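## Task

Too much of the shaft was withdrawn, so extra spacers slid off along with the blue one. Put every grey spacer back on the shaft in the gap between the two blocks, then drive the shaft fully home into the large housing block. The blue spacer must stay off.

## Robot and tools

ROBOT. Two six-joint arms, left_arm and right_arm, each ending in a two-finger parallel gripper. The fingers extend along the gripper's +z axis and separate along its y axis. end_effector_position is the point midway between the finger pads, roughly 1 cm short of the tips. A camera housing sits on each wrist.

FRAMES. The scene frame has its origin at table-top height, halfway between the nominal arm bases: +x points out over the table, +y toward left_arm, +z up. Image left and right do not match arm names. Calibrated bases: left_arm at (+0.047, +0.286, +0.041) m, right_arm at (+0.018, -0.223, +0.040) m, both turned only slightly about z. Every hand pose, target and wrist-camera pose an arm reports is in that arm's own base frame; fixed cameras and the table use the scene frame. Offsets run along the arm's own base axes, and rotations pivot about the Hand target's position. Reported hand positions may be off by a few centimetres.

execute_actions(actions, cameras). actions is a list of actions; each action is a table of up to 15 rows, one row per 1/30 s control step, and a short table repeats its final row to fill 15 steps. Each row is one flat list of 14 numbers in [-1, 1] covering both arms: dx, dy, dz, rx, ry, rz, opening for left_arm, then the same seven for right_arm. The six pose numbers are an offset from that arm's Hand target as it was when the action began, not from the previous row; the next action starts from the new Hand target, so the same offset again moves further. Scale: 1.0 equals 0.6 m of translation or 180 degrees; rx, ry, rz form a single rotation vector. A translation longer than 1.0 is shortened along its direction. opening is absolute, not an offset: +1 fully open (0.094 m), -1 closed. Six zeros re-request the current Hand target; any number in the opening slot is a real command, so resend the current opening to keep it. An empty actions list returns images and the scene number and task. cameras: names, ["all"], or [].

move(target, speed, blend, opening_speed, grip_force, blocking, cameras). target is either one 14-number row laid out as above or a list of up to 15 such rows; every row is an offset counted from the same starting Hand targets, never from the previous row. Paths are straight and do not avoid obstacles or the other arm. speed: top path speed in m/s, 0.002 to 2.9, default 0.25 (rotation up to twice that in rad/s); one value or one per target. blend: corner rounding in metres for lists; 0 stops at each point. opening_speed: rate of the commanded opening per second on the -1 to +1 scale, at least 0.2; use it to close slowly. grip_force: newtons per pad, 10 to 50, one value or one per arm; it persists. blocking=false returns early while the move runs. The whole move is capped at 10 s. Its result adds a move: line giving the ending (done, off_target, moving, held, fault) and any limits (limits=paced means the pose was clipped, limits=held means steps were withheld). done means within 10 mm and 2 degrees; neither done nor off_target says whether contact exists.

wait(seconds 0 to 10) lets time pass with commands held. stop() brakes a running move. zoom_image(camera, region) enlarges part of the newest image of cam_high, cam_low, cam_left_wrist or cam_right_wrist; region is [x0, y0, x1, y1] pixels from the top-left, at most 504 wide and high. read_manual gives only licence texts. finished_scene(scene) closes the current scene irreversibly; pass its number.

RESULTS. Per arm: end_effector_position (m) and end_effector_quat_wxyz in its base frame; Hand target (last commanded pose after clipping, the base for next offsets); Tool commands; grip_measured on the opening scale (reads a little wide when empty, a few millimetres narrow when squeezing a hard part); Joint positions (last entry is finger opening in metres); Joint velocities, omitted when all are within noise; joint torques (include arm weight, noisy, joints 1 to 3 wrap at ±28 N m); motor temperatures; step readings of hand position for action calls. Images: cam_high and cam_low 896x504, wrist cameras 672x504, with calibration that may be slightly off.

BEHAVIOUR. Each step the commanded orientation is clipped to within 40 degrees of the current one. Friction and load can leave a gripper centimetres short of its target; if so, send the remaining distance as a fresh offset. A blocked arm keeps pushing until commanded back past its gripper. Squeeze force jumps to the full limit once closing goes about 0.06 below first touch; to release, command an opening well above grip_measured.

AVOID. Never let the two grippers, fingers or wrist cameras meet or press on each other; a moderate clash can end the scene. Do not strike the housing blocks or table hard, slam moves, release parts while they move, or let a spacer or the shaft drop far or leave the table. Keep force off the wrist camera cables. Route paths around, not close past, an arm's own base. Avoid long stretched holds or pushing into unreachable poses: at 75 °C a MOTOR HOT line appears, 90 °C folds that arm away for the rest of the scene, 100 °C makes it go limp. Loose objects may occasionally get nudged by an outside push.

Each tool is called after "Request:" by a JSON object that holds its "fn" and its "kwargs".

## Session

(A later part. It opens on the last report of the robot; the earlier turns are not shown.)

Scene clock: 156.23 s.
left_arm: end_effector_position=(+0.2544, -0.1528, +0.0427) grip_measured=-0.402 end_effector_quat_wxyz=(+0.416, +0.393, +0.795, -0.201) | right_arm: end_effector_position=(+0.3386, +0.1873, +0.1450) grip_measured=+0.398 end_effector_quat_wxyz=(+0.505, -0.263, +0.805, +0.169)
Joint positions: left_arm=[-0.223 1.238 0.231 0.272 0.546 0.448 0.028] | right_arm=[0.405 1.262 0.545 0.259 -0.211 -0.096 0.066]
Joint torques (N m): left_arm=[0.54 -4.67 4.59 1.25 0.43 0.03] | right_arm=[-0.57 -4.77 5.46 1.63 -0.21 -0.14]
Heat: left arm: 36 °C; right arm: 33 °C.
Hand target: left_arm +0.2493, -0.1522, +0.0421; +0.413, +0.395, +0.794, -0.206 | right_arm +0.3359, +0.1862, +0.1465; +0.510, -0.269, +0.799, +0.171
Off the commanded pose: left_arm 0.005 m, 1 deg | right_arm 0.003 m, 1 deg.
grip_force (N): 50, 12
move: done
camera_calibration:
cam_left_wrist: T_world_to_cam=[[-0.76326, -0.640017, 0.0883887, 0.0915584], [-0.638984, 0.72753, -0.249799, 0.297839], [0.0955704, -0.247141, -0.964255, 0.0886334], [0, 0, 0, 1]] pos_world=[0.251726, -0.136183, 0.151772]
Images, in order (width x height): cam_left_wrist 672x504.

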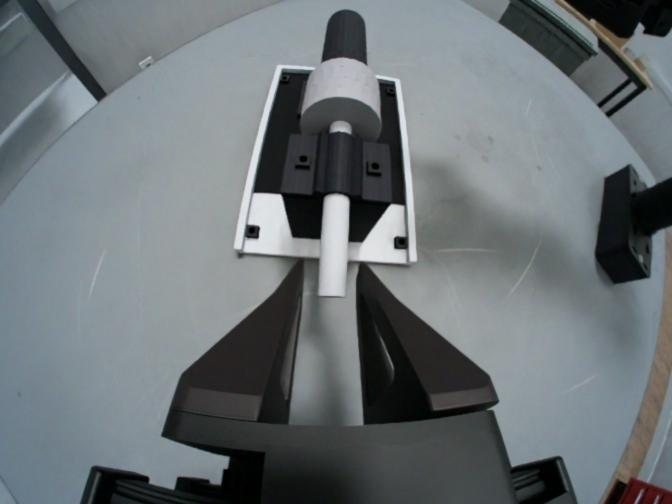

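Request:
{"fn": "execute_actions", "kwargs": {"actions": [[[0,0,0,0,0,0,-0.9,0,0,0,0,0,0,0.4]]]}}

Request:
{"fn": "move", "kwargs": {"target": [0.034,-0.040,0.014,0,0,0,-0.9,0,0,0,0,0,0,0.4], "speed": 0.04, "cameras": ["cam_left_wrist","cam_right_wrist"]}}

Request:
{"fn": "zoom_image", "kwargs": {"camera": "cam_right_wrist", "region": [120, 170, 400, 340]}}

Scene clock: 157.43 s.
left_arm: end_effector_position=(+0.2539, -0.1530, +0.0427) grip_measured=-0.711 end_effector_quat_wxyz=(+0.416, +0.394, +0.794, -0.202) | right_arm: end_effector_position=(+0.3386, +0.1873, +0.1450) grip_measured=+0.398 end_effector_quat_wxyz=(+0.505, -0.263, +0.805, +0.169)
Joint positions: left_arm=[-0.223 1.237 0.231 0.271 0.549 0.449 0.014] | right_arm=[0.405 1.262 0.545 0.259 -0.211 -0.096 0.066]
Joint torques (N m): left_arm=[0.61 -4.53 4.78 1.28 0.39 0.01] | right_arm=[-0.57 -4.77 5.46 1.63 -0.2 -0.15]
Heat: left arm: 36 °C; right arm: 33 °C.
Hand target: left_arm +0.2493, -0.1522, +0.0422; +0.413, +0.395, +0.794, -0.206 | right_arm +0.3359, +0.1862, +0.1465; +0.510, -0.269, +0.799, +0.171
Off the commanded pose: left_arm 0.005 m, 1 deg | right_arm 0.003 m, 1 deg.
grip_force (N): 50, 12
Step readings (end_effector_position of left_arm | right_arm):
0: (+0.2543, -0.1528, +0.0427) | (+0.3386, +0.1873, +0.1450)
1: (+0.2543, -0.1528, +0.0427) | (+0.3386, +0.1873, +0.1450)
2: (+0.2538, -0.1531, +0.0427) | (+0.3386, +0.1873, +0.1450)
4: (+0.2539, -0.1530, +0.0427) | (+0.3386, +0.1873, +0.1450)
8: (+0.2539, -0.1530, +0.0427) | (+0.3386, +0.1873, +0.1450)
15: (+0.2539, -0.1530, +0.0427) | (+0.3386, +0.1873, +0.1450)

Scene clock: 158.67 s.
left_arm: end_effector_position=(+0.2556, -0.1565, +0.0396) grip_measured=-0.711 end_effector_quat_wxyz=(+0.397, +0.387, +0.809, -0.195) | right_arm: end_effector_position=(+0.3386, +0.1873, +0.1450) grip_measured=+0.398 end_effector_quat_wxyz=(+0.505, -0.263, +0.805, +0.169)
Joint positions: left_arm=[-0.265 1.249 0.264 0.221 0.491 0.413 0.014] | right_arm=[0.405 1.262 0.545 0.259 -0.211 -0.096 0.066]
Joint torques (N m): left_arm=[-4.67 0.77 9.09 1.95 0.25 -0.31] | right_arm=[-0.55 -4.75 5.46 1.63 -0.21 -0.14]
Heat: left arm: 36 °C; right arm: 33 °C.
Hand target: left_arm +0.2697, -0.1762, +0.0505; +0.413, +0.395, +0.794, -0.206 | right_arm +0.3359, +0.1862, +0.1465; +0.510, -0.269, +0.799, +0.171
Off the commanded pose: left_arm 0.027 m, 3 deg | right_arm 0.003 m, 1 deg.
grip_force (N): 50, 12
move: off_target (left_arm)
camera_calibration:
cam_left_wrist: T_world_to_cam=[[-0.747063, -0.656901, 0.101872, 0.0829841], [-0.661978, 0.72117, -0.204204, 0.303498], [0.0606744, -0.21999, -0.973613, 0.0982018], [0, 0, 0, 1]] pos_world=[0.256945, -0.142758, 0.149132]
cam_right_wrist: T_world_to_cam=[[0.624634, -0.775563, 0.0912917, -0.0809927], [-0.696834, -0.606326, -0.383133, 0.41812], [0.352496, 0.175703, -0.919171, 0.0884324], [0, 0, 0, 1]] pos_world=[0.310779, 0.175164, 0.248874]
Images, in order (width x height): cam_left_wrist 672x504, cam_right_wrist 672x504.

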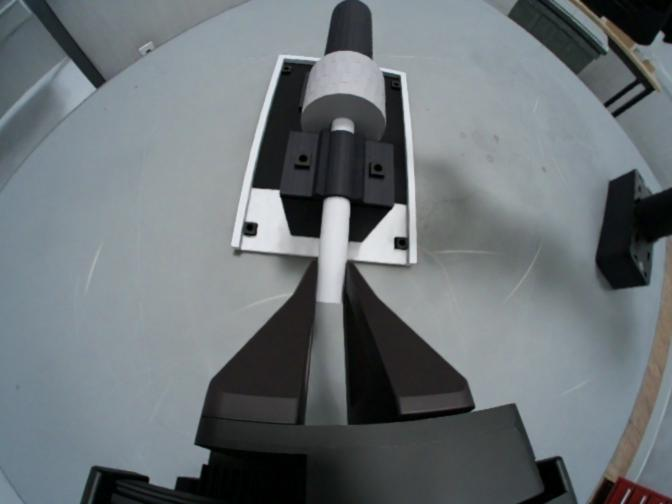

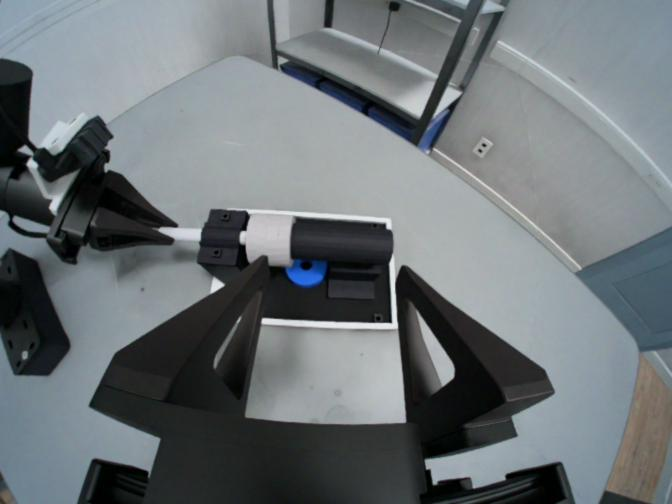

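Scaled by 1.800 from the camera's 672x504 image, which has a finer 960x720 frame.

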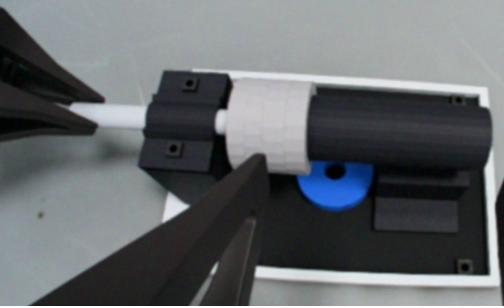

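Request:
{"fn": "move", "kwargs": {"target": [[0.012,0,0.012,0,0,0,-0.9,0,0,0,0,0,0,0.4],[0.008,-0.004,-0.012,0,0,0,-0.9,0,0,0,0,0,0,0.4],[0.006,-0.008,0.002,0,0,0,-0.9,0,0,0,0,0,0,0.4]], "speed": 0.06, "cameras": ["cam_left_wrist"]}}

Scene clock: 161.40 s.
left_arm: end_effector_position=(+0.2591, -0.1604, +0.0385) grip_measured=-0.711 end_effector_quat_wxyz=(+0.384, +0.390, +0.814, -0.195) | right_arm: end_effector_position=(+0.3386, +0.1873, +0.1450) grip_measured=+0.398 end_effector_quat_wxyz=(+0.505, -0.263, +0.805, +0.169)
Joint positions: left_arm=[-0.281 1.281 0.303 0.19 0.481 0.412 0.014] | right_arm=[0.405 1.262 0.545 0.259 -0.211 -0.096 0.066]
Joint torques (N m): left_arm=[-4.78 -0.69 7.71 2.24 0.25 -0.4] | right_arm=[-0.58 -4.77 5.46 1.63 -0.21 -0.14]
Heat: left arm: 37 °C; right arm: 33 °C.
Hand target: left_arm +0.2733, -0.1810, +0.0518; +0.413, +0.395, +0.794, -0.206 | right_arm +0.3359, +0.1862, +0.1465; +0.510, -0.269, +0.799, +0.171
Off the commanded pose: left_arm 0.028 m, 4 deg | right_arm 0.003 m, 1 deg.
grip_force (N): 50, 12
move: off_target (left_arm)
camera_calibration:
cam_left_wrist: T_world_to_cam=[[-0.749468, -0.652684, 0.110912, 0.0840879], [-0.661051, 0.728612, -0.179263, 0.308444], [0.03619, -0.207671, -0.977529, 0.104547], [0, 0, 0, 1]] pos_world=[0.263135, -0.148142, 0.148164]
Images, in order (width x height): cam_left_wrist 672x504.

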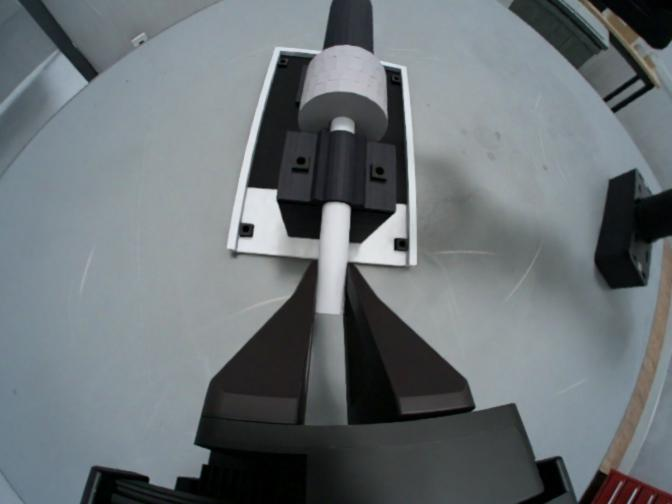

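Request:
{"fn": "move", "kwargs": {"target": [-0.029,0.032,-0.016,0,0,0,-0.9,0,0,0,0,0,0,0.4], "speed": 0.08}}

Request:
{"fn": "move", "kwargs": {"target": [[0,0,0,0,0,0,-0.4,0,0,0,0,0,0,0.4],[-0.032,0.043,0.001,0,0,0,-0.4,0,0,0,0,0,0,0.4]], "speed": 0.1, "cameras": ["cam_left_wrist"]}}

Scene clock: 162.93 s.
left_arm: end_effector_position=(+0.2588, -0.1585, +0.0385) grip_measured=-0.711 end_effector_quat_wxyz=(+0.406, +0.394, +0.802, -0.192) | right_arm: end_effector_position=(+0.3386, +0.1873, +0.1450) grip_measured=+0.398 end_effector_quat_wxyz=(+0.505, -0.263, +0.805, +0.169)
Joint positions: left_arm=[-0.268 1.278 0.257 0.277 0.492 0.426 0.014] | right_arm=[0.405 1.262 0.545 0.259 -0.211 -0.096 0.066]
Joint torques (N m): left_arm=[0.55 -3.97 4.52 1.64 0.63 -0.1] | right_arm=[-0.54 -4.78 5.46 1.63 -0.21 -0.14]
Heat: left arm: 37 °C; right arm: 33 °C.
Hand target: left_arm +0.2560, -0.1618, +0.0423; +0.414, +0.395, +0.794, -0.206 | right_arm +0.3359, +0.1862, +0.1465; +0.510, -0.269, +0.799, +0.171
Off the commanded pose: left_arm 0.006 m, 2 deg | right_arm 0.003 m, 1 deg.
grip_force (N): 50, 12
move: done

Scene clock: 164.90 s.
left_arm: end_effector_position=(+0.2415, -0.1358, +0.0431) grip_measured=-0.402 end_effector_quat_wxyz=(+0.416, +0.393, +0.795, -0.200) | right_arm: end_effector_position=(+0.3386, +0.1873, +0.1450) grip_measured=+0.398 end_effector_quat_wxyz=(+0.505, -0.263, +0.805, +0.169)
Joint positions: left_arm=[-0.135 1.134 0.197 0.162 0.609 0.521 0.028] | right_arm=[0.405 1.262 0.545 0.259 -0.211 -0.096 0.066]
Joint torques (N m): left_arm=[0.66 -3.69 5.03 1.22 0.48 0.05] | right_arm=[-0.55 -4.77 5.46 1.63 -0.21 -0.15]
Heat: left arm: 37 °C; right arm: 34 °C.
Hand target: left_arm +0.2368, -0.1360, +0.0429; +0.414, +0.395, +0.794, -0.206 | right_arm +0.3359, +0.1862, +0.1465; +0.510, -0.269, +0.799, +0.171
Off the commanded pose: left_arm 0.005 m, 1 deg | right_arm 0.003 m, 1 deg.
grip_force (N): 50, 12
move: done
camera_calibration:
cam_left_wrist: T_world_to_cam=[[-0.762617, -0.640911, 0.0874601, 0.0923008], [-0.639783, 0.727425, -0.248052, 0.277409], [0.0953583, -0.245124, -0.964791, 0.0948778], [0, 0, 0, 1]] pos_world=[0.238824, -0.119381, 0.152276]
Images, in order (width x height): cam_left_wrist 672x504.

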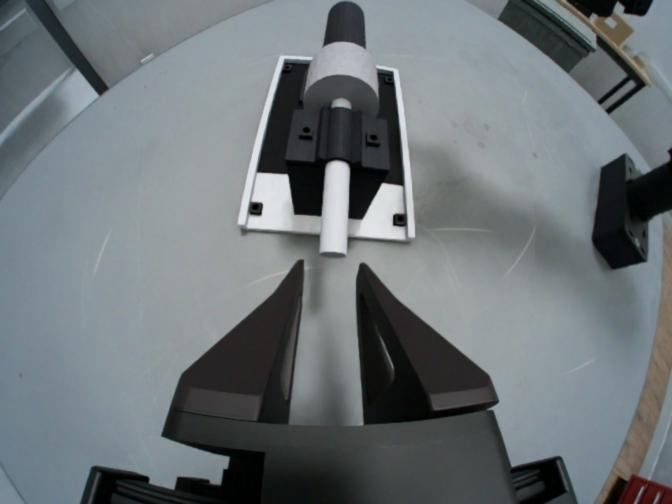

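Request:
{"fn": "move", "kwargs": {"target": [[0,0,0.006,0,0,0,-0.95,0,0,0,0,0,0,0.4],[0.021,-0.025,0.014,0,0,0,-0.95,0,0,0,0,0,0,0.4]], "speed": 0.04, "cameras": ["cam_left_wrist"]}}

Scene clock: 167.27 s.
left_arm: end_effector_position=(+0.2364, -0.1476, +0.0396) grip_measured=-0.948 end_effector_quat_wxyz=(+0.393, +0.393, +0.804, -0.212) | right_arm: end_effector_position=(+0.3386, +0.1873, +0.1450) grip_measured=+0.398 end_effector_quat_wxyz=(+0.505, -0.263, +0.805, +0.169)
Joint positions: left_arm=[-0.202 1.152 0.217 0.138 0.575 0.468 0.002] | right_arm=[0.405 1.262 0.545 0.259 -0.211 -0.096 0.066]
Joint torques (N m): left_arm=[-0.5 -1.84 7.72 1.64 0.21 -0.06] | right_arm=[-0.54 -4.78 5.46 1.63 -0.21 -0.15]
Heat: left arm: 36 °C; right arm: 34 °C.
Hand target: left_arm +0.2493, -0.1510, +0.0512; +0.413, +0.395, +0.794, -0.206 | right_arm +0.3359, +0.1862, +0.1465; +0.510, -0.269, +0.799, +0.171
Off the commanded pose: left_arm 0.018 m, 3 deg | right_arm 0.003 m, 1 deg.
grip_force (N): 50, 12
move: off_target (left_arm)
camera_calibration:
cam_left_wrist: T_world_to_cam=[[-0.764961, -0.631625, 0.126036, 0.0815436], [-0.642709, 0.735832, -0.213254, 0.282387], [0.0419556, -0.244135, -0.968833, 0.102027], [0, 0, 0, 1]] pos_world=[0.23959, -0.131376, 0.14879]
Images, in order (width x height): cam_left_wrist 672x504.

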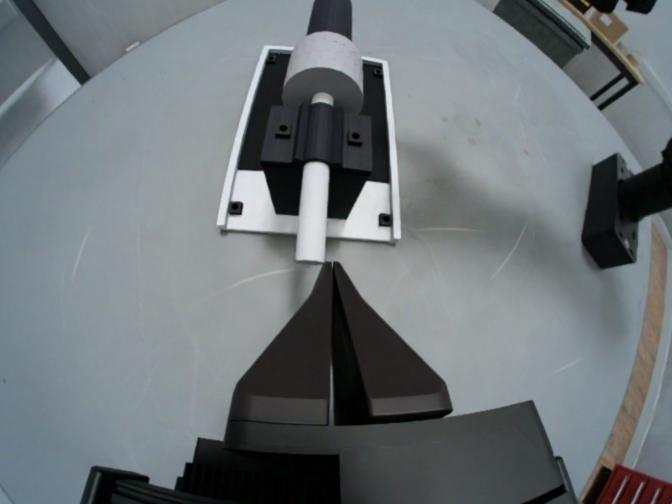

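Request:
{"fn": "move", "kwargs": {"target": [[-0.030,0.030,-0.008,0,0,0,-0.95,0,0,0,0,0,0,0.4],[-0.022,0.035,-0.009,0,0,0,-0.3,0,0,0,0,0,0,0.4]], "speed": 0.08}}

Request:
{"fn": "move", "kwargs": {"target": [0.03,-0.037,0.0,0,0,0,-0.3,0,0,0,0,0,0,0.4], "speed": 0.1, "cameras": ["cam_left_wrist","cam_right_wrist"]}}

Request:
{"fn": "zoom_image", "kwargs": {"camera": "cam_right_wrist", "region": [120, 170, 400, 340]}}

Scene clock: 170.03 s.
left_arm: end_effector_position=(+0.2379, -0.1291, +0.0460) grip_measured=-0.302 end_effector_quat_wxyz=(+0.417, +0.394, +0.795, -0.199) | right_arm: end_effector_position=(+0.3386, +0.1873, +0.1450) grip_measured=+0.398 end_effector_quat_wxyz=(+0.505, -0.263, +0.805, +0.169)
Joint positions: left_arm=[-0.094 1.088 0.196 0.1 0.636 0.557 0.033] | right_arm=[0.405 1.262 0.545 0.259 -0.211 -0.096 0.066]
Joint torques (N m): left_arm=[0.49 -1.54 6.22 1.18 0.5 0.04] | right_arm=[-0.58 -4.77 5.46 1.63 -0.21 -0.14]
Heat: left arm: 36 °C; right arm: 34 °C.
Hand target: left_arm +0.2361, -0.1300, +0.0458; +0.413, +0.395, +0.794, -0.206 | right_arm +0.3359, +0.1862, +0.1465; +0.510, -0.269, +0.799, +0.171
Off the commanded pose: left_arm 0.002 m, 1 deg | right_arm 0.003 m, 1 deg.
grip_force (N): 50, 12
move: done

Scene clock: 171.27 s.
left_arm: end_effector_position=(+0.2450, -0.1483, +0.0367) grip_measured=-0.302 end_effector_quat_wxyz=(+0.399, +0.393, +0.802, -0.207) | right_arm: end_effector_position=(+0.3386, +0.1873, +0.1450) grip_measured=+0.398 end_effector_quat_wxyz=(+0.505, -0.263, +0.805, +0.169)
Joint positions: left_arm=[-0.204 1.215 0.222 0.211 0.565 0.466 0.033] | right_arm=[0.405 1.262 0.545 0.259 -0.211 -0.096 0.066]
Joint torques (N m): left_arm=[-0.68 -2.22 7.28 1.54 0.32 -0.07] | right_arm=[-0.57 -4.77 5.46 1.64 -0.2 -0.15]
Heat: left arm: 36 °C; right arm: 34 °C.
Hand target: left_arm +0.2541, -0.1522, +0.0458; +0.413, +0.395, +0.794, -0.206 | right_arm +0.3359, +0.1862, +0.1465; +0.510, -0.269, +0.799, +0.171
Off the commanded pose: left_arm 0.013 m, 2 deg | right_arm 0.003 m, 1 deg.
grip_force (N): 50, 12
move: off_target (left_arm)
camera_calibration:
cam_left_wrist: T_world_to_cam=[[-0.762899, -0.636676, 0.112378, 0.0872249], [-0.643872, 0.732498, -0.221078, 0.28796], [0.0584383, -0.241017, -0.96876, 0.0951041], [0, 0, 0, 1]] pos_world=[0.246395, -0.132474, 0.145992]
cam_right_wrist: T_world_to_cam=[[0.624634, -0.775563, 0.0912917, -0.0809927], [-0.696834, -0.606326, -0.383133, 0.41812], [0.352496, 0.175703, -0.919171, 0.0884324], [0, 0, 0, 1]] pos_world=[0.310779, 0.175164, 0.248874]
Images, in order (width x height): cam_left_wrist 672x504, cam_right_wrist 672x504.

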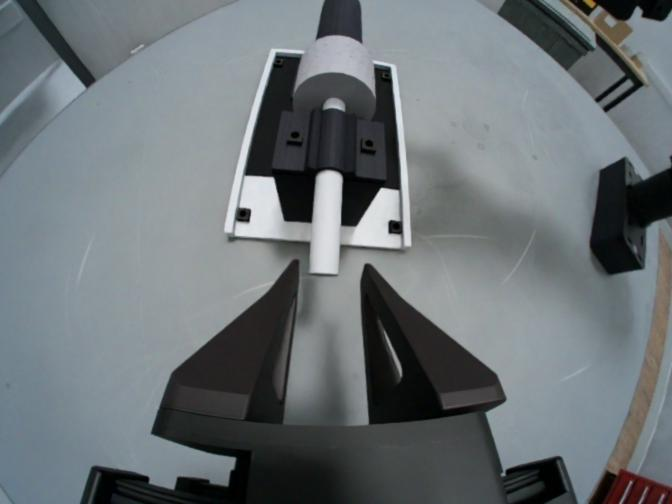

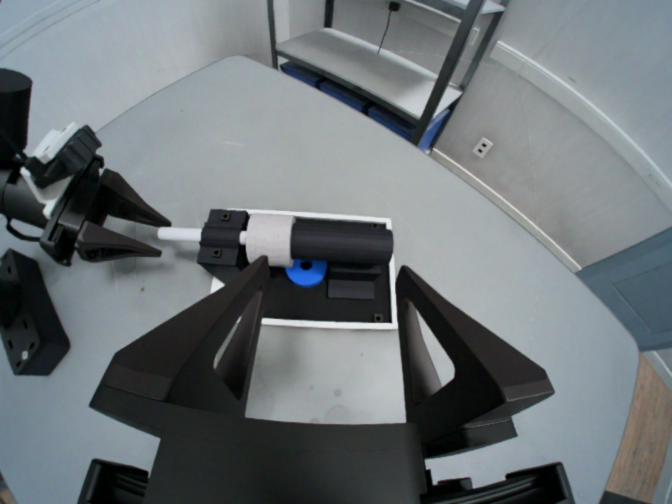

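Scaled by 1.800 from the camera's 672x504 image, which has a finer 960x720 frame.

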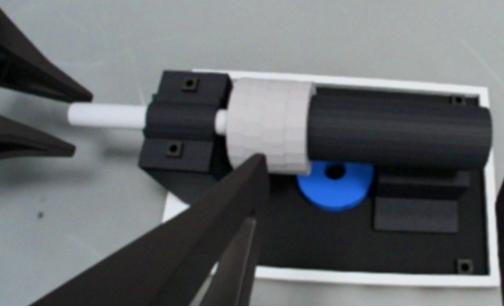

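Request:
{"fn": "move", "kwargs": {"target": [0.025,-0.026,-0.003,0,0,0,-0.3,0,0,0,0,0,0,0.4], "speed": 0.1, "cameras": ["cam_left_wrist"]}}

Scene clock: 172.80 s.
left_arm: end_effector_position=(+0.2602, -0.1633, +0.0356) grip_measured=-0.302 end_effector_quat_wxyz=(+0.400, +0.393, +0.802, -0.206) | right_arm: end_effector_position=(+0.3386, +0.1873, +0.1450) grip_measured=+0.398 end_effector_quat_wxyz=(+0.505, -0.263, +0.805, +0.169)
Joint positions: left_arm=[-0.269 1.326 0.27 0.302 0.517 0.415 0.033] | right_arm=[0.405 1.262 0.545 0.259 -0.211 -0.096 0.066]
Joint torques (N m): left_arm=[-0.53 -3.14 7.01 1.56 0.24 -0.06] | right_arm=[-0.57 -4.77 5.46 1.62 -0.21 -0.14]
Heat: left arm: 36 °C; right arm: 34 °C.
Hand target: left_arm +0.2691, -0.1678, +0.0441; +0.414, +0.395, +0.794, -0.206 | right_arm +0.3359, +0.1862, +0.1465; +0.510, -0.269, +0.799, +0.171
Off the commanded pose: left_arm 0.013 m, 2 deg | right_arm 0.003 m, 1 deg.
grip_force (N): 50, 12
move: off_target (left_arm)
camera_calibration:
cam_left_wrist: T_world_to_cam=[[-0.763325, -0.636493, 0.110504, 0.0896655], [-0.643218, 0.732921, -0.221581, 0.308305], [0.060044, -0.240217, -0.96886, 0.0891639], [0, 0, 0, 1]] pos_world=[0.261398, -0.147473, 0.144794]
Images, in order (width x height): cam_left_wrist 672x504.

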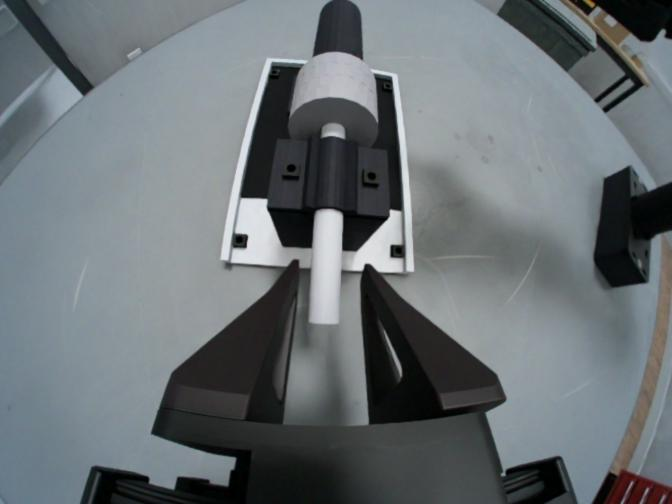

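Request:
{"fn": "move", "kwargs": {"target": [[0.004,0.004,0.012,0,0,0,-0.3,0,0,0,0,0,0,0.4],[0.004,0.004,0.006,0,0,0,-0.9,0,0,0,0,0,0,0.4],[0.004,0.004,0.006,0,0,0,-0.9,0,0,0,0,0,0,0.4]], "speed": 0.05}}

Request:
{"fn": "move", "kwargs": {"target": [0.018,-0.023,0.008,0,0,0,-0.9,0,0,0,0,0,0,0.4], "speed": 0.03, "cameras": ["cam_left_wrist"]}}

Scene clock: 175.33 s.
left_arm: end_effector_position=(+0.2651, -0.1645, +0.0411) grip_measured=-0.703 end_effector_quat_wxyz=(+0.403, +0.393, +0.800, -0.208) | right_arm: end_effector_position=(+0.3386, +0.1873, +0.1450) grip_measured=+0.398 end_effector_quat_wxyz=(+0.505, -0.263, +0.805, +0.169)
Joint positions: left_arm=[-0.265 1.326 0.293 0.285 0.524 0.414 0.014] | right_arm=[0.405 1.262 0.545 0.259 -0.211 -0.096 0.066]
Joint torques (N m): left_arm=[0.57 -3.66 6.52 1.43 0.3 0.05] | right_arm=[-0.57 -4.77 5.48 1.63 -0.21 -0.14]
Heat: left arm: 36 °C; right arm: 34 °C.
Hand target: left_arm +0.2716, -0.1654, +0.0476; +0.413, +0.395, +0.794, -0.206 | right_arm +0.3359, +0.1862, +0.1465; +0.510, -0.269, +0.799, +0.171
Off the commanded pose: left_arm 0.009 m, 1 deg | right_arm 0.003 m, 1 deg.
grip_force (N): 50, 12
move: done

Scene clock: 176.33 s.
left_arm: end_effector_position=(+0.2643, -0.1668, +0.0409) grip_measured=-0.703 end_effector_quat_wxyz=(+0.392, +0.390, +0.806, -0.212) | right_arm: end_effector_position=(+0.3386, +0.1873, +0.1450) grip_measured=+0.398 end_effector_quat_wxyz=(+0.505, -0.263, +0.805, +0.169)
Joint positions: left_arm=[-0.276 1.327 0.312 0.248 0.52 0.401 0.014] | right_arm=[0.405 1.262 0.545 0.259 -0.211 -0.096 0.066]
Joint torques (N m): left_arm=[-3.48 -1.18 9.2 1.8 -0.02 -0.19] | right_arm=[-0.57 -4.74 5.48 1.63 -0.21 -0.14]
Heat: left arm: 36 °C; right arm: 34 °C.
Hand target: left_arm +0.2823, -0.1793, +0.0524; +0.413, +0.395, +0.794, -0.206 | right_arm +0.3359, +0.1862, +0.1465; +0.510, -0.269, +0.799, +0.171
Off the commanded pose: left_arm 0.025 m, 3 deg | right_arm 0.003 m, 1 deg.
grip_force (N): 50, 12
move: off_target (left_arm)
camera_calibration:
cam_left_wrist: T_world_to_cam=[[-0.760736, -0.635967, 0.129719, 0.0886126], [-0.64787, 0.731916, -0.211101, 0.315369], [0.0393094, -0.244633, -0.968818, 0.0980674], [0, 0, 0, 1]] pos_world=[0.267874, -0.150478, 0.150089]
Images, in order (width x height): cam_left_wrist 672x504.

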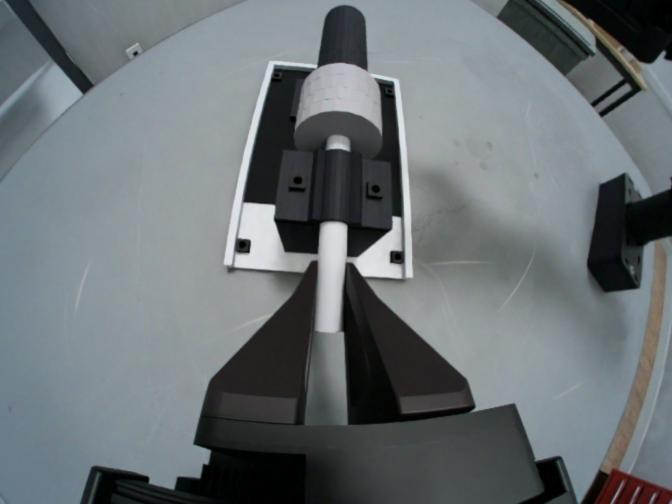

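Request:
{"fn": "move", "kwargs": {"target": [[0.006,0.002,-0.02,0,0,0,-0.9,0,0,0,0,0,0,0.4],[0.004,-0.004,0.0,0,0,0,-0.9,0,0,0,0,0,0,0.4]], "speed": 0.06}}

Scene clock: 177.97 s.
left_arm: end_effector_position=(+0.2663, -0.1692, +0.0383) grip_measured=-0.703 end_effector_quat_wxyz=(+0.388, +0.387, +0.808, -0.215) | right_arm: end_effector_position=(+0.3386, +0.1873, +0.1450) grip_measured=+0.398 end_effector_quat_wxyz=(+0.505, -0.263, +0.805, +0.169)
Joint positions: left_arm=[-0.284 1.354 0.321 0.261 0.516 0.388 0.014] | right_arm=[0.405 1.262 0.545 0.259 -0.211 -0.096 0.066]
Joint torques (N m): left_arm=[-3.29 -2.45 8.96 1.77 -0.05 -0.11] | right_arm=[-0.57 -4.77 5.49 1.62 -0.21 -0.15]
Heat: left arm: 37 °C; right arm: 34 °C.
Hand target: left_arm +0.2847, -0.1816, +0.0524; +0.413, +0.395, +0.794, -0.206 | right_arm +0.3359, +0.1862, +0.1465; +0.510, -0.269, +0.799, +0.171
Off the commanded pose: left_arm 0.026 m, 4 deg | right_arm 0.003 m, 1 deg.
grip_force (N): 50, 12
move: off_target (left_arm)

Request:
{"fn": "move", "kwargs": {"target": [-0.031,0.024,-0.016,0,0,0,-0.9,0,0,0,0,0,0,0.4], "speed": 0.08}}

Request:
{"fn": "move", "kwargs": {"target": [[0,0,0,0,0,0,-0.3,0,0,0,0,0,0,0.4],[-0.015,0.018,0.002,0,0,0,-0.3,0,0,0,0,0,0,0.4]], "speed": 0.1, "cameras": ["cam_left_wrist"]}}

Scene clock: 179.33 s.
left_arm: end_effector_position=(+0.2660, -0.1678, +0.0383) grip_measured=-0.703 end_effector_quat_wxyz=(+0.401, +0.392, +0.802, -0.208) | right_arm: end_effector_position=(+0.3386, +0.1873, +0.1450) grip_measured=+0.398 end_effector_quat_wxyz=(+0.505, -0.263, +0.805, +0.169)
Joint positions: left_arm=[-0.283 1.348 0.293 0.31 0.509 0.399 0.014] | right_arm=[0.405 1.262 0.545 0.259 -0.211 -0.096 0.066]
Joint torques (N m): left_arm=[0.49 -5.57 4.31 1.55 0.32 0.05] | right_arm=[-0.58 -4.74 5.48 1.63 -0.21 -0.14]
Heat: left arm: 37 °C; right arm: 34 °C.
Hand target: left_arm +0.2661, -0.1672, +0.0428; +0.413, +0.395, +0.794, -0.206 | right_arm +0.3359, +0.1862, +0.1465; +0.510, -0.269, +0.799, +0.171
Off the commanded pose: left_arm 0.005 m, 2 deg | right_arm 0.003 m, 1 deg.
grip_force (N): 50, 12
move: done

Scene clock: 181.03 s.
left_arm: end_effector_position=(+0.2625, -0.1571, +0.0445) grip_measured=-0.302 end_effector_quat_wxyz=(+0.416, +0.393, +0.795, -0.201) | right_arm: end_effector_position=(+0.3386, +0.1873, +0.1450) grip_measured=+0.398 end_effector_quat_wxyz=(+0.505, -0.263, +0.805, +0.169)
Joint positions: left_arm=[-0.237 1.279 0.262 0.289 0.536 0.436 0.033] | right_arm=[0.405 1.262 0.545 0.259 -0.211 -0.096 0.066]
Joint torques (N m): left_arm=[0.59 -5.16 4.59 1.21 0.46 0.03] | right_arm=[-0.55 -4.77 5.46 1.63 -0.21 -0.14]
Heat: left arm: 36 °C; right arm: 35 °C.
Hand target: left_arm +0.2572, -0.1564, +0.0441; +0.414, +0.395, +0.794, -0.206 | right_arm +0.3359, +0.1862, +0.1465; +0.510, -0.269, +0.799, +0.171
Off the commanded pose: left_arm 0.005 m, 1 deg | right_arm 0.003 m, 1 deg.
grip_force (N): 50, 12
move: done
camera_calibration:
cam_left_wrist: T_world_to_cam=[[-0.762894, -0.640417, 0.0886472, 0.0946254], [-0.639392, 0.727043, -0.250172, 0.30655], [0.0957643, -0.247535, -0.964135, 0.0884412], [0, 0, 0, 1]] pos_world=[0.259725, -0.140383, 0.153571]
Images, in order (width x height): cam_left_wrist 672x504.

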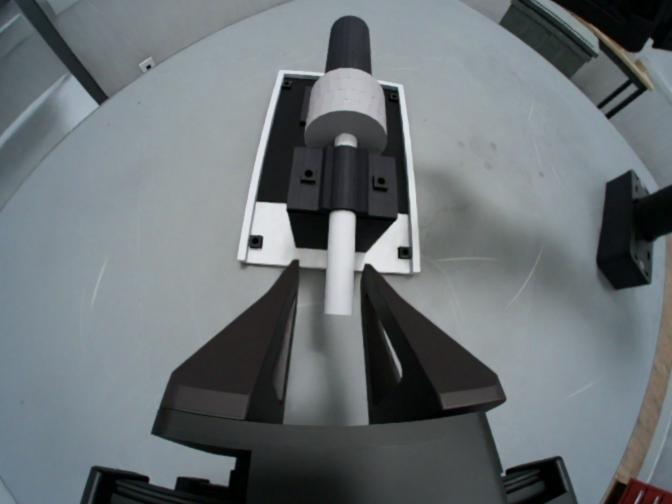

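Request:
{"fn": "move", "kwargs": {"target": [[-0.048,0.065,0.0,0,0,0,-0.3,0,0,0,0,0,0,0.4],[-0.048,0.065,0.12,0,0,0,-0.3,0,0,0,0,0,0,0.4]], "speed": 0.15, "cameras": ["cam_left_wrist","cam_right_wrist"]}}

Request:
{"fn": "zoom_image", "kwargs": {"camera": "cam_right_wrist", "region": [120, 170, 400, 340]}}

Request:
{"fn": "zoom_image", "kwargs": {"camera": "cam_left_wrist", "region": [220, 0, 460, 250]}}

Scene clock: 184.43 s.
left_arm: end_effector_position=(+0.2263, -0.1164, +0.1056) grip_measured=-0.302 end_effector_quat_wxyz=(+0.406, +0.391, +0.800, -0.204) | right_arm: end_effector_position=(+0.3386, +0.1873, +0.1450) grip_measured=+0.398 end_effector_quat_wxyz=(+0.505, -0.263, +0.805, +0.169)
Joint positions: left_arm=[-0.009 0.85 0.404 -0.423 0.694 0.637 0.033] | right_arm=[0.405 1.262 0.545 0.259 -0.211 -0.096 0.066]
Joint torques (N m): left_arm=[0.53 -1.28 8.68 1.06 0.52 0.04] | right_arm=[-0.55 -4.77 5.48 1.63 -0.21 -0.14]
Heat: left arm: 36 °C; right arm: 35 °C.
Hand target: left_arm +0.2283, -0.1174, +0.1160; +0.413, +0.395, +0.794, -0.206 | right_arm +0.3359, +0.1862, +0.1465; +0.510, -0.269, +0.799, +0.171
Off the commanded pose: left_arm 0.011 m, 1 deg | right_arm 0.003 m, 1 deg.
grip_force (N): 50, 12
move: off_target (left_arm)
camera_calibration:
cam_left_wrist: T_world_to_cam=[[-0.760508, -0.64101, 0.103598, 0.0854192], [-0.645243, 0.728175, -0.231134, 0.268552], [0.0727221, -0.242626, -0.96739, 0.167009], [0, 0, 0, 1]] pos_world=[0.226098, -0.100278, 0.214786]
cam_right_wrist: T_world_to_cam=[[0.624634, -0.775563, 0.0912917, -0.0809927], [-0.696834, -0.606326, -0.383133, 0.41812], [0.352496, 0.175703, -0.919171, 0.0884324], [0, 0, 0, 1]] pos_world=[0.310779, 0.175164, 0.248874]
Images, in order (width x height): cam_left_wrist 672x504, cam_right_wrist 672x504.

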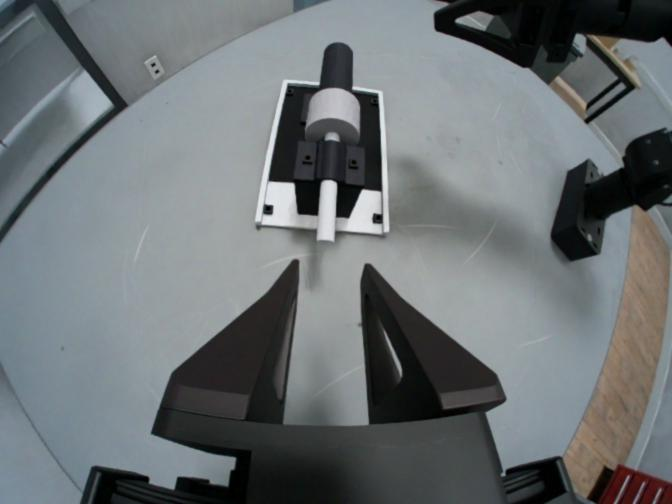

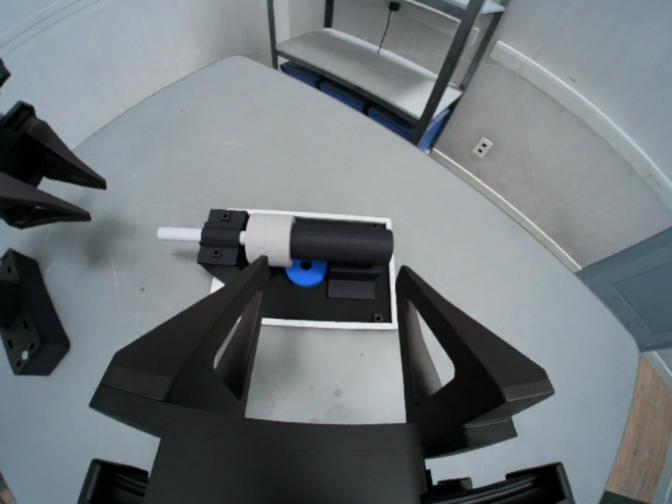

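Scaled by 1.800 from the camera's 672x504 image, which has a finer 960x720 frame.

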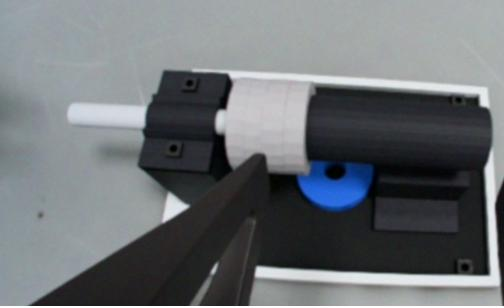

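Scaled by 2.016 from the camera's 672x504 image, which has a finer 960x720 frame.

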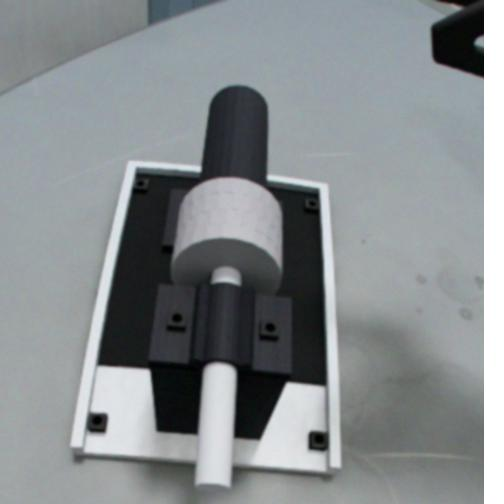

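Request:
{"fn": "finished_scene", "kwargs": {"scene": 2}}

The scene is finished: the task was done.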